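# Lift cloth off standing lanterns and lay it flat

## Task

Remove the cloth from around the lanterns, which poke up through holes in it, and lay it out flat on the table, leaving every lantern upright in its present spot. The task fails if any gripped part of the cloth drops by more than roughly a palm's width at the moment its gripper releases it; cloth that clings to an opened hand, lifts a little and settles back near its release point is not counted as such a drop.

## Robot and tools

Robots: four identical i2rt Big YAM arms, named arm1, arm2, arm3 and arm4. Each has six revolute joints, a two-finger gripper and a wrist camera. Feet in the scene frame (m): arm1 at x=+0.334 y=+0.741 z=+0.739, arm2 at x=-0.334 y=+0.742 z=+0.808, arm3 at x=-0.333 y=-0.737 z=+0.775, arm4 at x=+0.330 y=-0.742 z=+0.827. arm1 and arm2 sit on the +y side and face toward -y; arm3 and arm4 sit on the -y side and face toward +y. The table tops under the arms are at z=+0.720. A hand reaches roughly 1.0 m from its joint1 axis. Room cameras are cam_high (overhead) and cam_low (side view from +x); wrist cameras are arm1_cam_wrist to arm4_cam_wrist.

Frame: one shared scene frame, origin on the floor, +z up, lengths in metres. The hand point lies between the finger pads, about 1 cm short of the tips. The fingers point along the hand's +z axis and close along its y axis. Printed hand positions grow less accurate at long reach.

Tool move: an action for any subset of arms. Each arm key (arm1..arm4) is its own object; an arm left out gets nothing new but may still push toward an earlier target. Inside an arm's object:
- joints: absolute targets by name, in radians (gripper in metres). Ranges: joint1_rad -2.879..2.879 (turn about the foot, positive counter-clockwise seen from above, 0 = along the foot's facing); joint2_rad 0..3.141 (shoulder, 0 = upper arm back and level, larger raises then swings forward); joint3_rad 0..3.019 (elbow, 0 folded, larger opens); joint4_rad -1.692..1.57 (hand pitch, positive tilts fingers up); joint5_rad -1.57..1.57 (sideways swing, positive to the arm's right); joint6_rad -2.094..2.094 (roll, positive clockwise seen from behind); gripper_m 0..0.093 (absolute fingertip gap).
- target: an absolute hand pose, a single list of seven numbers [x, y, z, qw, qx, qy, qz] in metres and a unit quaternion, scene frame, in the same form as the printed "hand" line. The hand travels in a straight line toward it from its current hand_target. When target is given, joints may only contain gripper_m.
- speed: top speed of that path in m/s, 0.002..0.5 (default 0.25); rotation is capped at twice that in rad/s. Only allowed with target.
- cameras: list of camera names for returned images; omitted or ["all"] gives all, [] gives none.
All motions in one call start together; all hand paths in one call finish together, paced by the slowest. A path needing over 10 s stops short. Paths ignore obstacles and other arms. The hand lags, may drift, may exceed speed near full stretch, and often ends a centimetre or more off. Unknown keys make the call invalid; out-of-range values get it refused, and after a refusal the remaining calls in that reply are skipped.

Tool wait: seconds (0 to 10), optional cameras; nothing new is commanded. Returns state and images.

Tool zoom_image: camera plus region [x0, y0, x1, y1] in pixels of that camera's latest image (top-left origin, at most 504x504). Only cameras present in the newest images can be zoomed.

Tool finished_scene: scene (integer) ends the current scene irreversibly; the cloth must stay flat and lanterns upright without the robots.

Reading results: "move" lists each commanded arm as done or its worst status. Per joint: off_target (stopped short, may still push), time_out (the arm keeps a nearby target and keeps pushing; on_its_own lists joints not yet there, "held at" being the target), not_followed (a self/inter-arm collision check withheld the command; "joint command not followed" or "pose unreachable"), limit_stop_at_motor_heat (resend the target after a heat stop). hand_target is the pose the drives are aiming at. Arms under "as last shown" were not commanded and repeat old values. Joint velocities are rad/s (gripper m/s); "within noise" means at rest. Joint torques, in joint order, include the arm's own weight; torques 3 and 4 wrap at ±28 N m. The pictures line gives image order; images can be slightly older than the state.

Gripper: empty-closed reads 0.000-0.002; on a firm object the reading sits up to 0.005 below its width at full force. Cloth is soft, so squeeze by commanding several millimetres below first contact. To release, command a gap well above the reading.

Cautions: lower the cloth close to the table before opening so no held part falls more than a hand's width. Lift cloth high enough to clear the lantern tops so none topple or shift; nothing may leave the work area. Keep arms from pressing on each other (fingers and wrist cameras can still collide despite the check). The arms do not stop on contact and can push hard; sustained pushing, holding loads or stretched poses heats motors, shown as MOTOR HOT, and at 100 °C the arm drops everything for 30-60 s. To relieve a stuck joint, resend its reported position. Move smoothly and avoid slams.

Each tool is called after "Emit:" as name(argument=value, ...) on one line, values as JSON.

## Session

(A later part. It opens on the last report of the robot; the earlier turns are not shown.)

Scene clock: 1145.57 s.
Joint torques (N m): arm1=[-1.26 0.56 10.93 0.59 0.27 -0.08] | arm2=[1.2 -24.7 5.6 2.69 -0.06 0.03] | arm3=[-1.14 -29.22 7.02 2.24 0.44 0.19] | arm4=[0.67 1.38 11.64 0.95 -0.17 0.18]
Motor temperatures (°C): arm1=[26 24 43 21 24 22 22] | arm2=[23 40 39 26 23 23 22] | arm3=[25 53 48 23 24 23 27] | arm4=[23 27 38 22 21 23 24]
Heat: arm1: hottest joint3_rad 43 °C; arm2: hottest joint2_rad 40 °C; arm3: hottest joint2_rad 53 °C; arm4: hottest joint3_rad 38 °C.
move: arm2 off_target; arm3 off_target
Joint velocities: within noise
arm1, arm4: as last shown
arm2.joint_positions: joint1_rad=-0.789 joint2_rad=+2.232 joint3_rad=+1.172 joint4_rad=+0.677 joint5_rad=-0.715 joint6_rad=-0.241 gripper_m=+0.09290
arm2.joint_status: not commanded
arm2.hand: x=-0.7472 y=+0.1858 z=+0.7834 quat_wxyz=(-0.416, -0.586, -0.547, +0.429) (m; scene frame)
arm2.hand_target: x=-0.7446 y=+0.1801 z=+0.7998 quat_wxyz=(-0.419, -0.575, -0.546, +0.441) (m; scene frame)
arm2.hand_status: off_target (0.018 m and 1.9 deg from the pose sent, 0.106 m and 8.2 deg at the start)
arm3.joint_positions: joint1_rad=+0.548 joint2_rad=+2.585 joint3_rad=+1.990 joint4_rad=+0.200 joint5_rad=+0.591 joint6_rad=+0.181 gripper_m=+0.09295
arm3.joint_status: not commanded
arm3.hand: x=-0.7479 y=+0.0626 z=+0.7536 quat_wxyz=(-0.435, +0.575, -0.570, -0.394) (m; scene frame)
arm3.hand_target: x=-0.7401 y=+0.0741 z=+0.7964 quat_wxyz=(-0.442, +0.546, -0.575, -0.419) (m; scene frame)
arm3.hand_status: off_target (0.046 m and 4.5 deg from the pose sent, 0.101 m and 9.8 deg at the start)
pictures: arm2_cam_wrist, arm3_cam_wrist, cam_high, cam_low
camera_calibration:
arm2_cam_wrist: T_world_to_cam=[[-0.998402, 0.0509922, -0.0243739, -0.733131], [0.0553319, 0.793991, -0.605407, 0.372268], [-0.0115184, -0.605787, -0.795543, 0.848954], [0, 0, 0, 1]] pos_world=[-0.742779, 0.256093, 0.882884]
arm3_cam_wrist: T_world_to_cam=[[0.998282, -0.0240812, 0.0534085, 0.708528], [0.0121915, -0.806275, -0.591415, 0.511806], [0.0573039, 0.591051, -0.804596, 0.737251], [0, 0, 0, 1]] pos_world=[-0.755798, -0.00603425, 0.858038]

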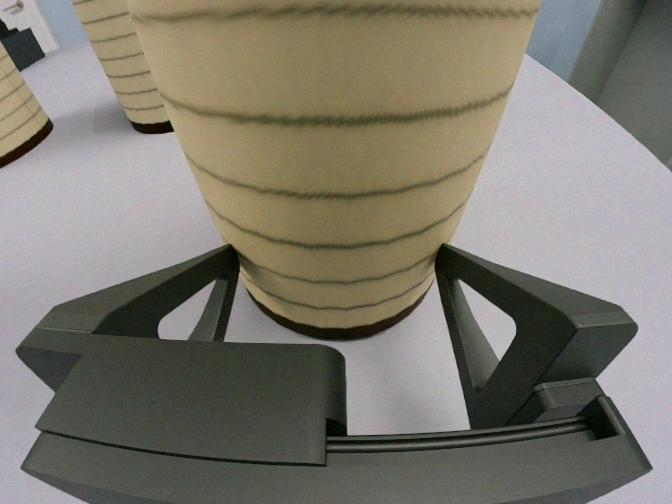

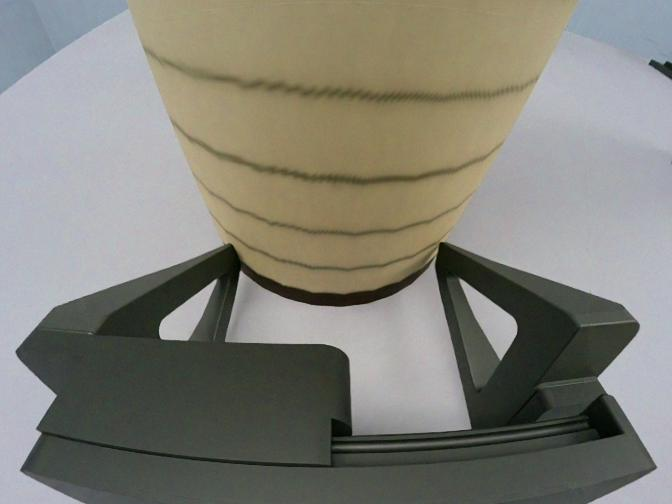

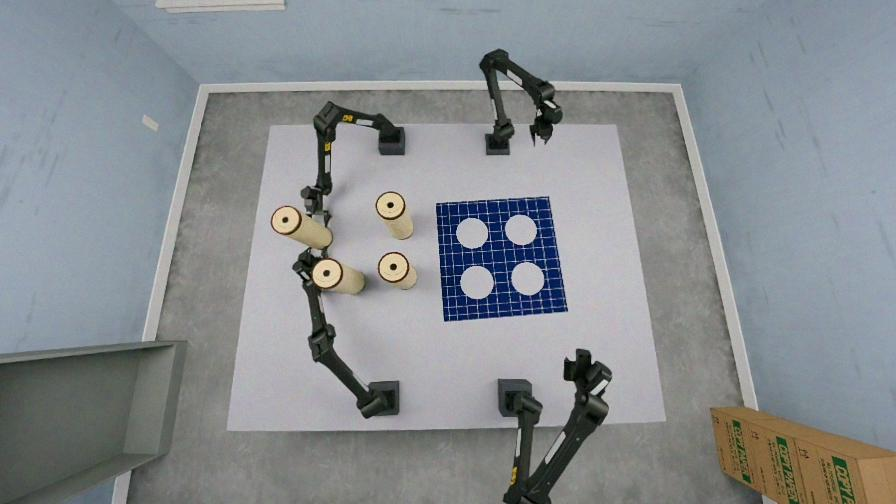

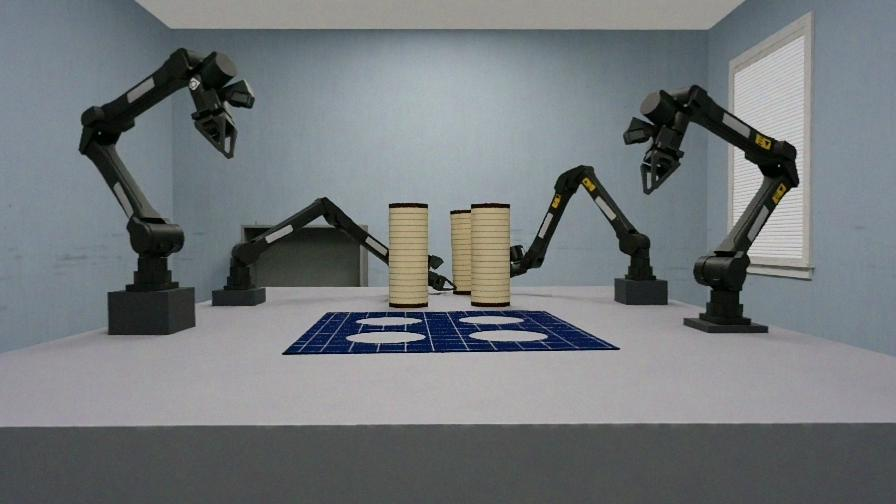

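Emit:
move(arm2={"target": [-0.6407, 0.199, 0.8, -0.3706, -0.6294, -0.483, 0.483], "speed": 0.06}, arm3={"target": [-0.6663, 0.09, 0.81, 0.483, -0.483, 0.6294, 0.3706], "speed": 0.06}, cameras=["cam_high", "cam_low", "arm2_cam_wrist", "arm3_cam_wrist"])

Emit:
zoom_image(camera="cam_high", region=[220, 170, 380, 310])

Emit:
zoom_image(camera="cam_low", region=[370, 180, 570, 320])

Scene clock: 1155.30 s.
Joint torques (N m): arm1=[-0.67 1.32 10.85 0.55 0.25 -0.08] | arm2=[1.14 -21.01 4.05 2.85 -0.01 -0.01] | arm3=[-0.67 -29.33 7.08 0.94 0.35 0.15] | arm4=[0.67 1.44 11.64 0.96 -0.17 0.18]
Motor temperatures (°C): arm1=[26 24 43 21 24 22 22] | arm2=[23 39 38 26 23 23 22] | arm3=[25 55 47 23 24 23 27] | arm4=[23 27 38 22 21 23 24]
Heat: arm1: hottest joint3_rad 43 °C; arm2: hottest joint2_rad 39 °C; arm3: hottest joint2_rad 55 °C; arm4: hottest joint3_rad 38 °C.
move: arm2 off_target; arm3 off_target
Joint velocities: within noise
arm1, arm4: as last shown
arm2.joint_positions: joint1_rad=-0.597 joint2_rad=+2.127 joint3_rad=+0.859 joint4_rad=+0.956 joint5_rad=-0.333 joint6_rad=-0.102 gripper_m=+0.09290
arm2.joint_status: not commanded
arm2.hand: x=-0.6425 y=+0.2030 z=+0.7842 quat_wxyz=(-0.362, -0.639, -0.489, +0.471) (m; scene frame)
arm2.hand_target: x=-0.6407 y=+0.1991 z=+0.7998 quat_wxyz=(-0.371, -0.629, -0.483, +0.483) (m; scene frame)
arm2.hand_status: off_target (0.016 m and 2.1 deg from the pose sent, 0.109 m and 12.0 deg at the start)
arm3.joint_positions: joint1_rad=+0.483 joint2_rad=+2.560 joint3_rad=+1.981 joint4_rad=+0.173 joint5_rad=+0.736 joint6_rad=+0.248 gripper_m=+0.09295
arm3.joint_status: not commanded
arm3.hand: x=-0.6703 y=+0.0842 z=+0.7723 quat_wxyz=(-0.482, +0.501, -0.625, -0.356) (m; scene frame)
arm3.hand_target: x=-0.6664 y=+0.0903 z=+0.8095 quat_wxyz=(-0.483, +0.483, -0.629, -0.371) (m; scene frame)
arm3.hand_status: off_target (0.038 m and 2.7 deg from the pose sent, 0.103 m and 14.0 deg at the start)
pictures: arm2_cam_wrist, arm3_cam_wrist, cam_high, cam_low
camera_calibration:
arm2_cam_wrist: T_world_to_cam=[[-0.966586, 0.25616, -0.0097221, -0.662126], [0.210832, 0.772829, -0.598569, 0.452153], [-0.145816, -0.580618, -0.801012, 0.774168], [0, 0, 0, 1]] pos_world=[-0.622444, 0.269669, 0.884326]
arm3_cam_wrist: T_world_to_cam=[[0.969573, -0.241653, 0.0391468, 0.640711], [-0.167163, -0.770374, -0.615289, 0.434516], [0.178844, 0.590024, -0.787329, 0.803352], [0, 0, 0, 1]] pos_world=[-0.692256, 0.0155727, 0.874774]

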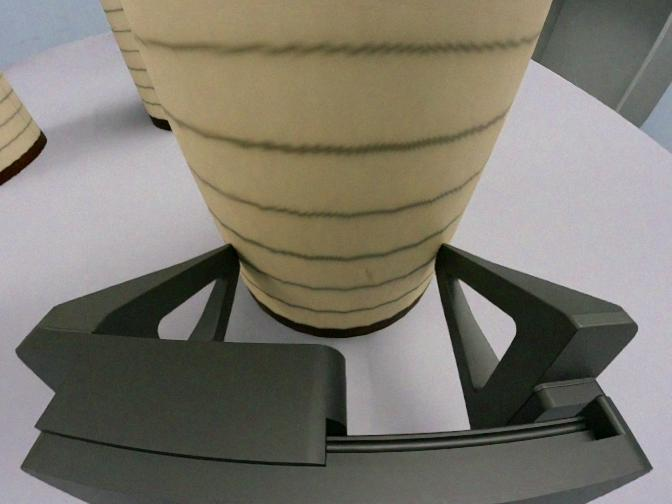

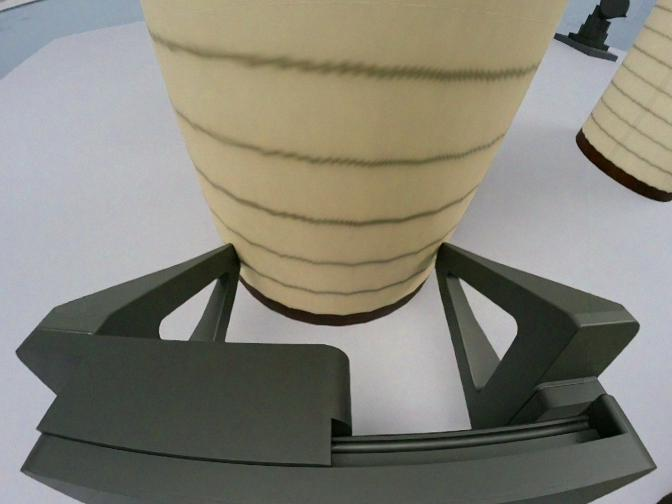

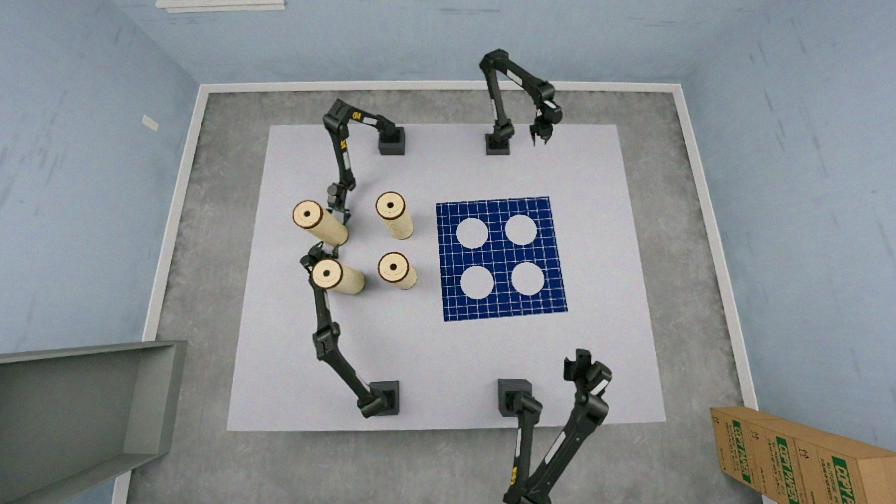

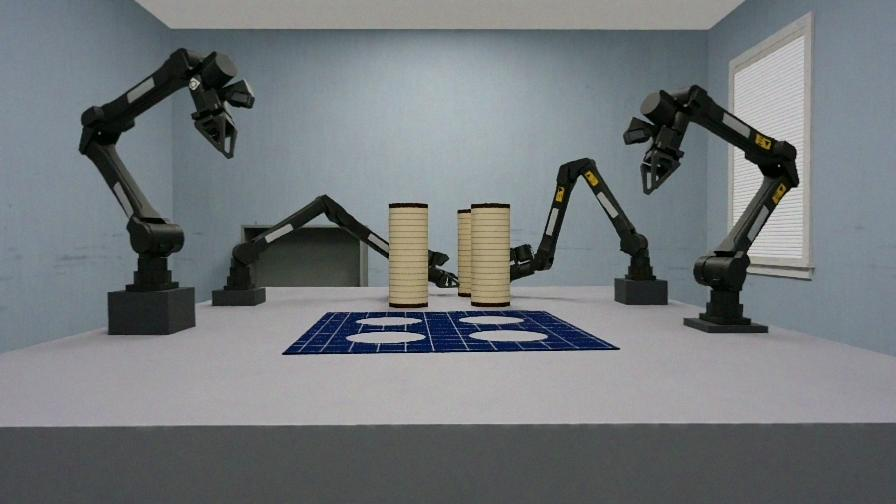

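Scaled by 3.150.

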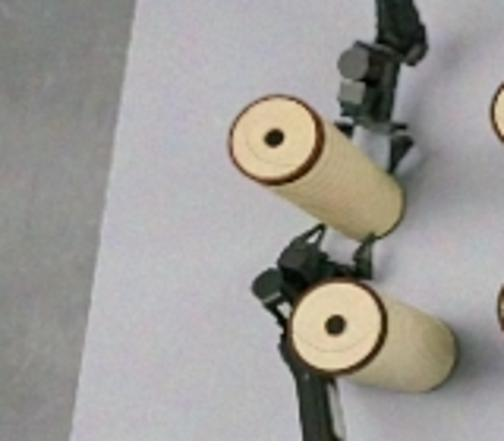

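Scaled by 2.520.

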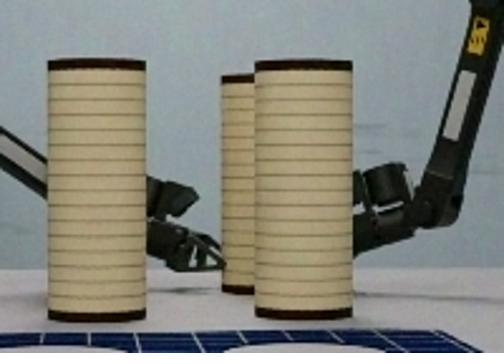

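Emit:
move(arm2={"target": [-0.537, 0.209, 0.8, -0.3044, -0.6871, -0.3967, 0.5272], "speed": 0.06}, arm3={"target": [-0.597, 0.109, 0.81, 0.5272, -0.3967, 0.6871, 0.3044], "speed": 0.06}, cameras=["cam_high", "cam_low", "arm2_cam_wrist", "arm3_cam_wrist"])

Emit:
zoom_image(camera="cam_high", region=[270, 170, 430, 310])

Emit:
zoom_image(camera="cam_low", region=[370, 180, 570, 320])

Scene clock: 1168.20 s.
Joint torques (N m): arm1=[-0.56 0.67 10.95 0.75 0.23 -0.11] | arm2=[1.08 -18.73 2.86 2.8 0.14 0.01] | arm3=[-0.62 -25.88 11.18 0.7 0.45 0.17] | arm4=[0.67 1.38 11.64 0.98 -0.17 0.18]
Motor temperatures (°C): arm1=[26 24 43 21 24 22 22] | arm2=[23 38 37 26 23 23 22] | arm3=[25 53 45 23 24 23 27] | arm4=[23 27 38 22 21 23 24]
Heat: arm1: hottest joint3_rad 43 °C; arm2: hottest joint2_rad 38 °C; arm3: hottest joint2_rad 53 °C; arm4: hottest joint3_rad 38 °C.
move: arm2 off_target; arm3 off_target
Joint velocities: within noise
arm1.joint_positions: joint1_rad=+0.495 joint2_rad=+0.796 joint3_rad=+1.090 joint4_rad=-1.395 joint5_rad=-0.002 joint6_rad=+0.511 gripper_m=+0.04989
arm1.joint_status: not commanded
arm1.hand: x=+0.4736 y=+0.4994 z=+1.0818 quat_wxyz=(-0.227, -0.686, -0.687, +0.069) (m; scene frame)
arm1.hand_target: x=+0.4750 y=+0.4992 z=+1.0849 quat_wxyz=(-0.227, -0.681, -0.693, +0.070) (m; scene frame)
arm1.hand_status: not commanded
arm2.joint_positions: joint1_rad=-0.291 joint2_rad=+2.080 joint3_rad=+0.698 joint4_rad=+1.087 joint5_rad=+0.213 joint6_rad=+0.048 gripper_m=+0.09290
arm2.joint_status: not commanded
arm2.hand: x=-0.5392 y=+0.2101 z=+0.7877 quat_wxyz=(-0.293, -0.692, -0.406, +0.520) (m; scene frame)
arm2.hand_target: x=-0.5371 y=+0.2089 z=+0.8000 quat_wxyz=(-0.305, -0.687, -0.397, +0.527) (m; scene frame)
arm2.hand_status: off_target (0.013 m and 2.0 deg from the pose sent, 0.107 m and 15.1 deg at the start)
arm3.joint_positions: joint1_rad=+0.428 joint2_rad=+2.560 joint3_rad=+2.026 joint4_rad=+0.018 joint5_rad=+0.925 joint6_rad=+0.370 gripper_m=+0.09295
arm3.joint_status: not commanded
arm3.hand: x=-0.5956 y=+0.0919 z=+0.7796 quat_wxyz=(-0.526, +0.420, -0.683, -0.283) (m; scene frame)
arm3.hand_target: x=-0.5960 y=+0.1068 z=+0.8105 quat_wxyz=(-0.527, +0.397, -0.687, -0.305) (m; scene frame)
arm3.hand_status: off_target (0.035 m and 3.7 deg from the pose sent, 0.086 m and 15.9 deg at the start)
arm4.joint_positions: joint1_rad=-0.503 joint2_rad=+0.793 joint3_rad=+1.092 joint4_rad=-1.392 joint5_rad=+0.002 joint6_rad=-0.513 gripper_m=+0.04989
arm4.joint_status: not commanded
arm4.hand: x=+0.4766 y=-0.5023 z=+1.1708 quat_wxyz=(-0.230, +0.677, -0.696, -0.064) (m; scene frame)
arm4.hand_target: x=+0.4757 y=-0.5014 z=+1.1718 quat_wxyz=(-0.226, +0.675, -0.699, -0.065) (m; scene frame)
arm4.hand_status: not commanded
pictures: arm2_cam_wrist, arm3_cam_wrist, cam_high, cam_low
camera_calibration:
arm2_cam_wrist: T_world_to_cam=[[-0.868338, 0.495887, 0.00920854, -0.576456], [0.39075, 0.695435, -0.603062, 0.543776], [-0.305455, -0.520064, -0.797641, 0.694675], [0, 0, 0, 1]] pos_world=[-0.500848, 0.268972, 0.88734]
arm3_cam_wrist: T_world_to_cam=[[0.873974, -0.482606, 0.0570975, 0.52107], [-0.351388, -0.708722, -0.611751, 0.339276], [0.335701, 0.514591, -0.788987, 0.892749], [0, 0, 0, 1]] pos_world=[-0.635881, 0.0325228, 0.882168]

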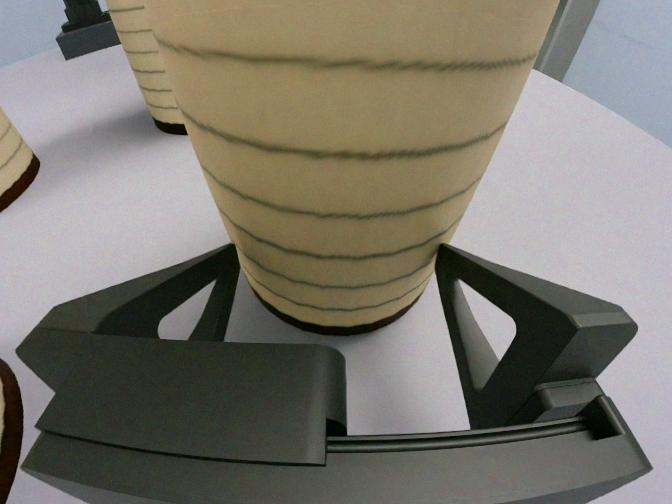

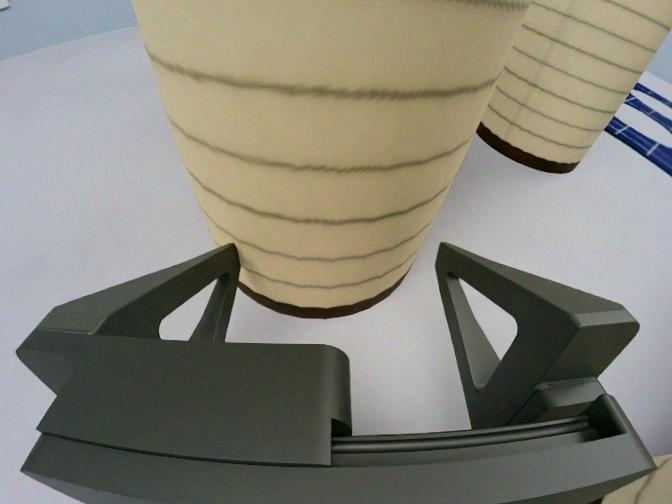

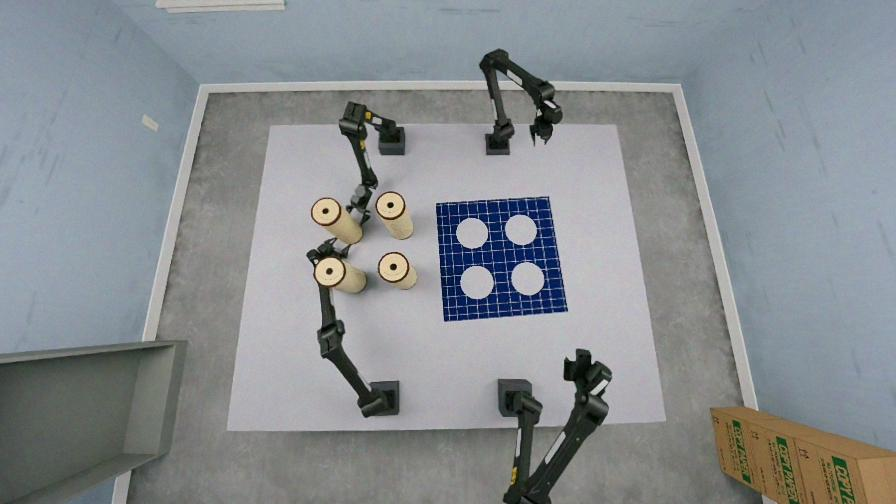

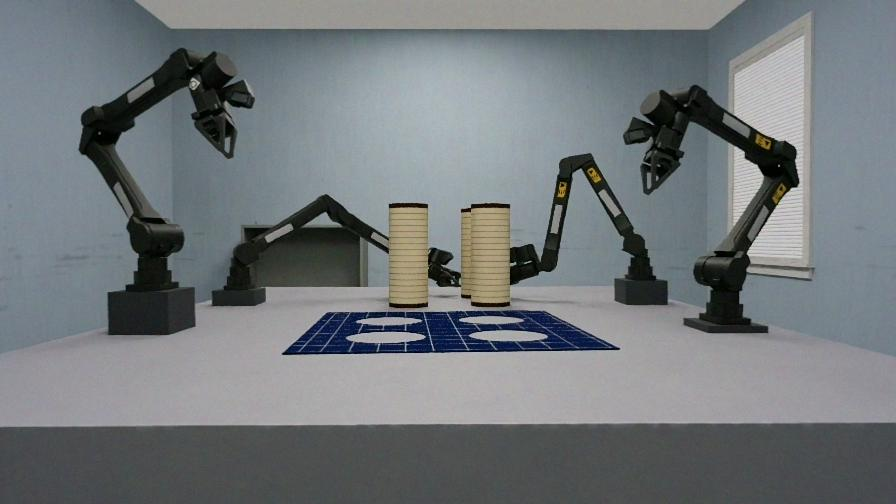

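Scaled by 3.150.

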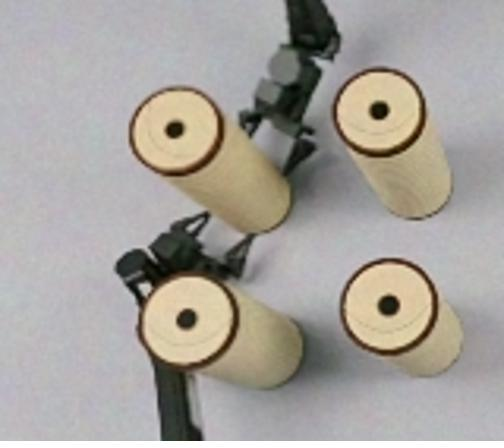

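Scaled by 2.520.

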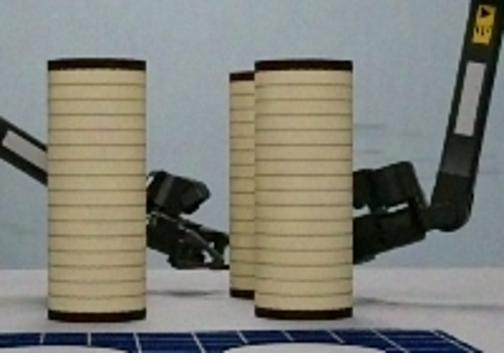

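Emit:
zoom_image(camera="cam_high", region=[300, 190, 420, 300])

Scaled by 4.200.

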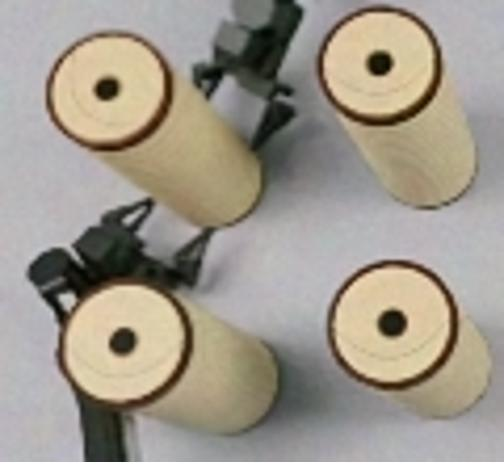

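Emit:
move(arm3={"joints": {"joint1_rad": 0.50}}, cameras=["cam_high", "cam_low", "arm3_cam_wrist"])

Emit:
zoom_image(camera="cam_high", region=[300, 190, 420, 300])

Scene clock: 1205.70 s.
Joint torques (N m): arm1=[-0.56 0.5 11.08 0.59 0.27 -0.07] | arm2=[1.03 -18.67 2.85 2.81 0.12 0.02] | arm3=[-0.15 -25.82 11.17 0.76 0.42 0.15] | arm4=[0.67 1.44 11.63 0.96 -0.17 0.18]
Motor temperatures (°C): arm1=[26 24 43 21 24 22 22] | arm2=[23 37 34 26 23 23 22] | arm3=[24 50 45 23 24 23 27] | arm4=[23 27 38 22 21 23 24]
Heat: arm1: hottest joint3_rad 43 °C; arm2: hottest joint2_rad 37 °C; arm3: hottest joint2_rad 50 °C; arm4: hottest joint3_rad 38 °C.
move: arm3 done
Joint velocities: within noise
arm1, arm4: as last shown
arm2.joint_positions: joint1_rad=-0.291 joint2_rad=+2.080 joint3_rad=+0.698 joint4_rad=+1.087 joint5_rad=+0.214 joint6_rad=+0.049 gripper_m=+0.09290
arm2.joint_status: not commanded
arm2.hand: x=-0.5393 y=+0.2102 z=+0.7877 quat_wxyz=(-0.293, -0.693, -0.405, +0.520) (m; scene frame)
arm2.hand_target: x=-0.5371 y=+0.2089 z=+0.7999 quat_wxyz=(-0.305, -0.687, -0.397, +0.527) (m; scene frame)
arm2.hand_status: not commanded
arm3.joint_positions: joint1_rad=+0.503 joint2_rad=+2.560 joint3_rad=+2.026 joint4_rad=+0.017 joint5_rad=+0.926 joint6_rad=+0.372 gripper_m=+0.09295
arm3.joint_status: all done
arm3.hand: x=-0.6572 y=+0.0697 z=+0.7789 quat_wxyz=(-0.515, +0.445, -0.667, -0.302) (m; scene frame)
arm3.hand_target: x=-0.6625 y=+0.0832 z=+0.8098 quat_wxyz=(-0.515, +0.424, -0.670, -0.325) (m; scene frame)
arm3.hand_status: not commanded
pictures: arm3_cam_wrist, cam_high, cam_low
camera_calibration:
arm3_cam_wrist: T_world_to_cam=[[0.9073, -0.416593, 0.0570706, 0.581556], [-0.297965, -0.732751, -0.611794, 0.338285], [0.296688, 0.538076, -0.788956, 0.897088], [0, 0, 0, 1]] pos_world=[-0.693004, 0.00744968, 0.881533]

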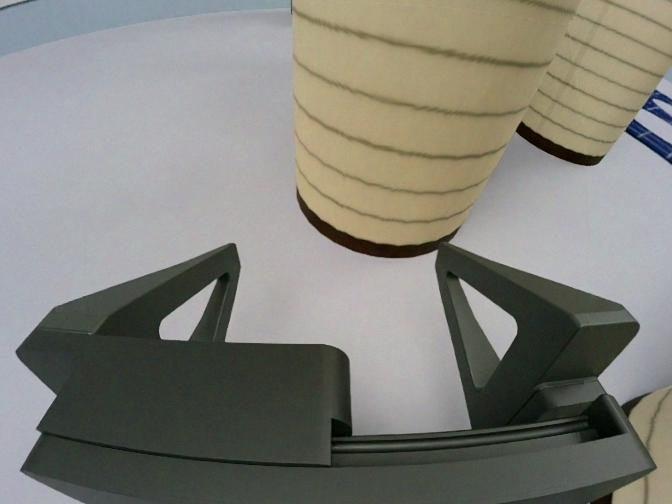

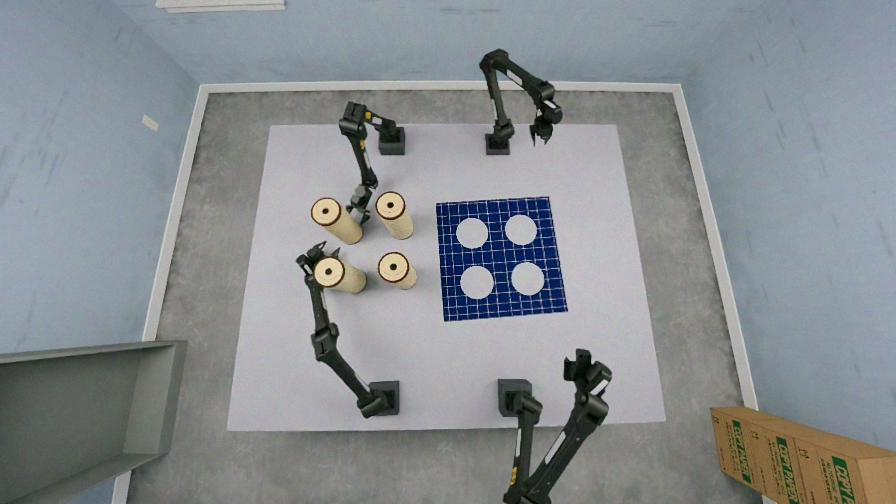

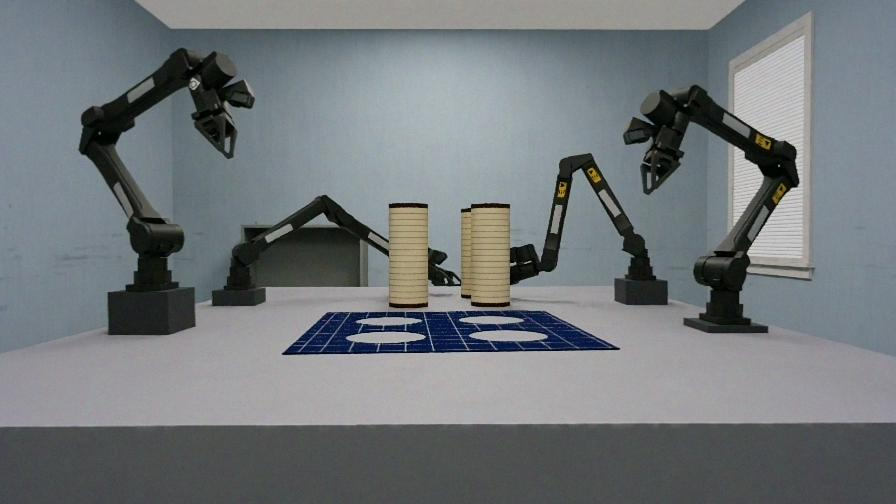

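Scaled by 4.200.

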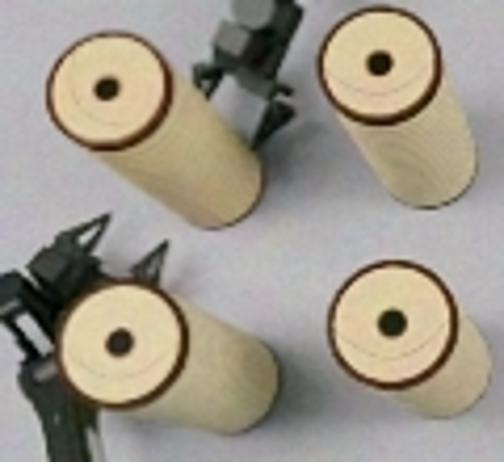

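Emit:
move(arm2={"target": [-0.495, 0.285, 0.815, -0.3044, -0.6871, -0.3967, 0.5272], "speed": 0.15}, arm3={"joints": {"joint1_rad": 0.68}}, cameras=["cam_high", "cam_low"])

Emit:
zoom_image(camera="cam_high", region=[300, 190, 420, 300])

Emit:
zoom_image(camera="cam_low", region=[370, 180, 570, 320])

Scene clock: 1220.70 s.
Joint torques (N m): arm1=[-0.26 0.32 10.97 0.75 0.26 -0.09] | arm2=[1.32 -14.92 1.99 2.82 0.13 0.02] | arm3=[0.03 -25.82 11.17 0.7 0.39 0.15] | arm4=[0.67 1.44 11.63 0.95 -0.17 0.18]
Motor temperatures (°C): arm1=[26 24 43 21 24 22 22] | arm2=[23 37 34 26 23 23 22] | arm3=[24 50 45 23 24 23 27] | arm4=[23 27 38 22 21 23 24]
Heat: arm1: hottest joint3_rad 43 °C; arm2: hottest joint2_rad 37 °C; arm3: hottest joint2_rad 50 °C; arm4: hottest joint3_rad 38 °C.
move: arm2 off_target; arm3 done
Joint velocities: within noise
arm1, arm4: as last shown
arm2.joint_positions: joint1_rad=-0.238 joint2_rad=+1.978 joint3_rad=+0.453 joint4_rad=+1.226 joint5_rad=+0.266 joint6_rad=+0.064 gripper_m=+0.09290
arm2.joint_status: not commanded
arm2.hand: x=-0.4975 y=+0.2874 z=+0.8048 quat_wxyz=(-0.292, -0.693, -0.405, +0.520) (m; scene frame)
arm2.hand_target: x=-0.4950 y=+0.2849 z=+0.8150 quat_wxyz=(-0.305, -0.687, -0.397, +0.527) (m; scene frame)
arm2.hand_status: off_target (0.011 m and 2.0 deg from the pose sent, 0.091 m and 2.0 deg at the start)
arm3.joint_positions: joint1_rad=+0.678 joint2_rad=+2.560 joint3_rad=+2.026 joint4_rad=+0.017 joint5_rad=+0.927 joint6_rad=+0.372 gripper_m=+0.09295
arm3.joint_status: all done
arm3.hand: x=-0.7924 y=+0.0010 z=+0.7774 quat_wxyz=(-0.487, +0.502, -0.626, -0.345) (m; scene frame)
arm3.hand_target: x=-0.8039 y=+0.0111 z=+0.8082 quat_wxyz=(-0.484, +0.483, -0.629, -0.369) (m; scene frame)
arm3.hand_status: not commanded
pictures: cam_high, cam_low

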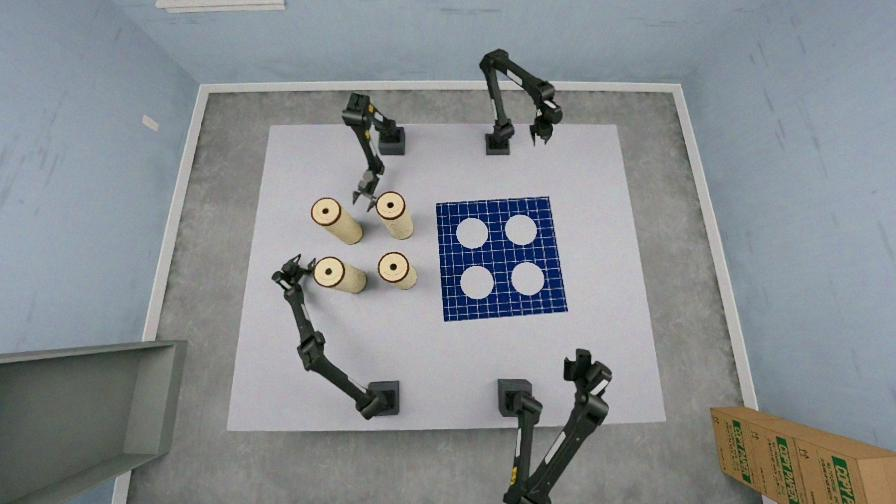

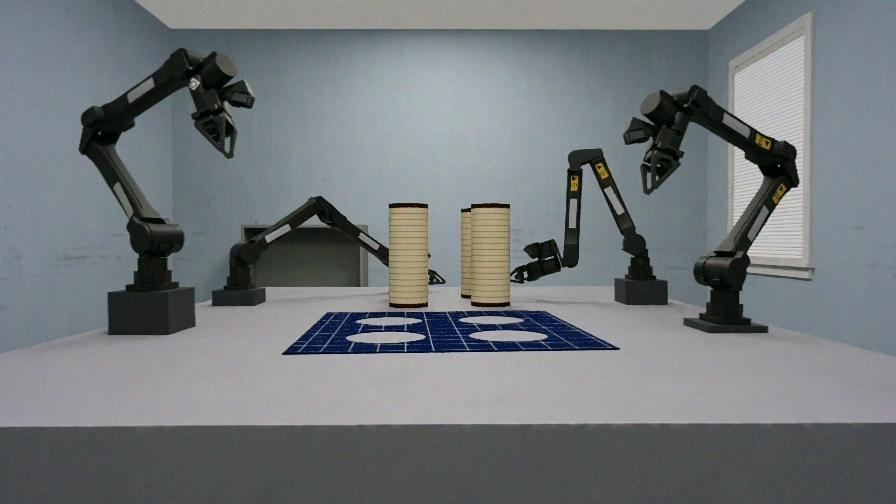

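Scaled by 4.200.

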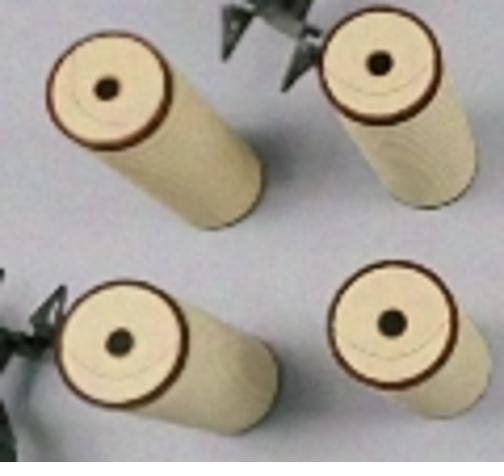

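Scaled by 2.520.

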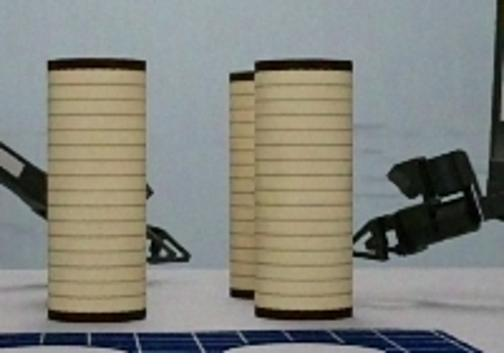

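Emit:
finished_scene(scene=2)

The scene is finished: the task was done.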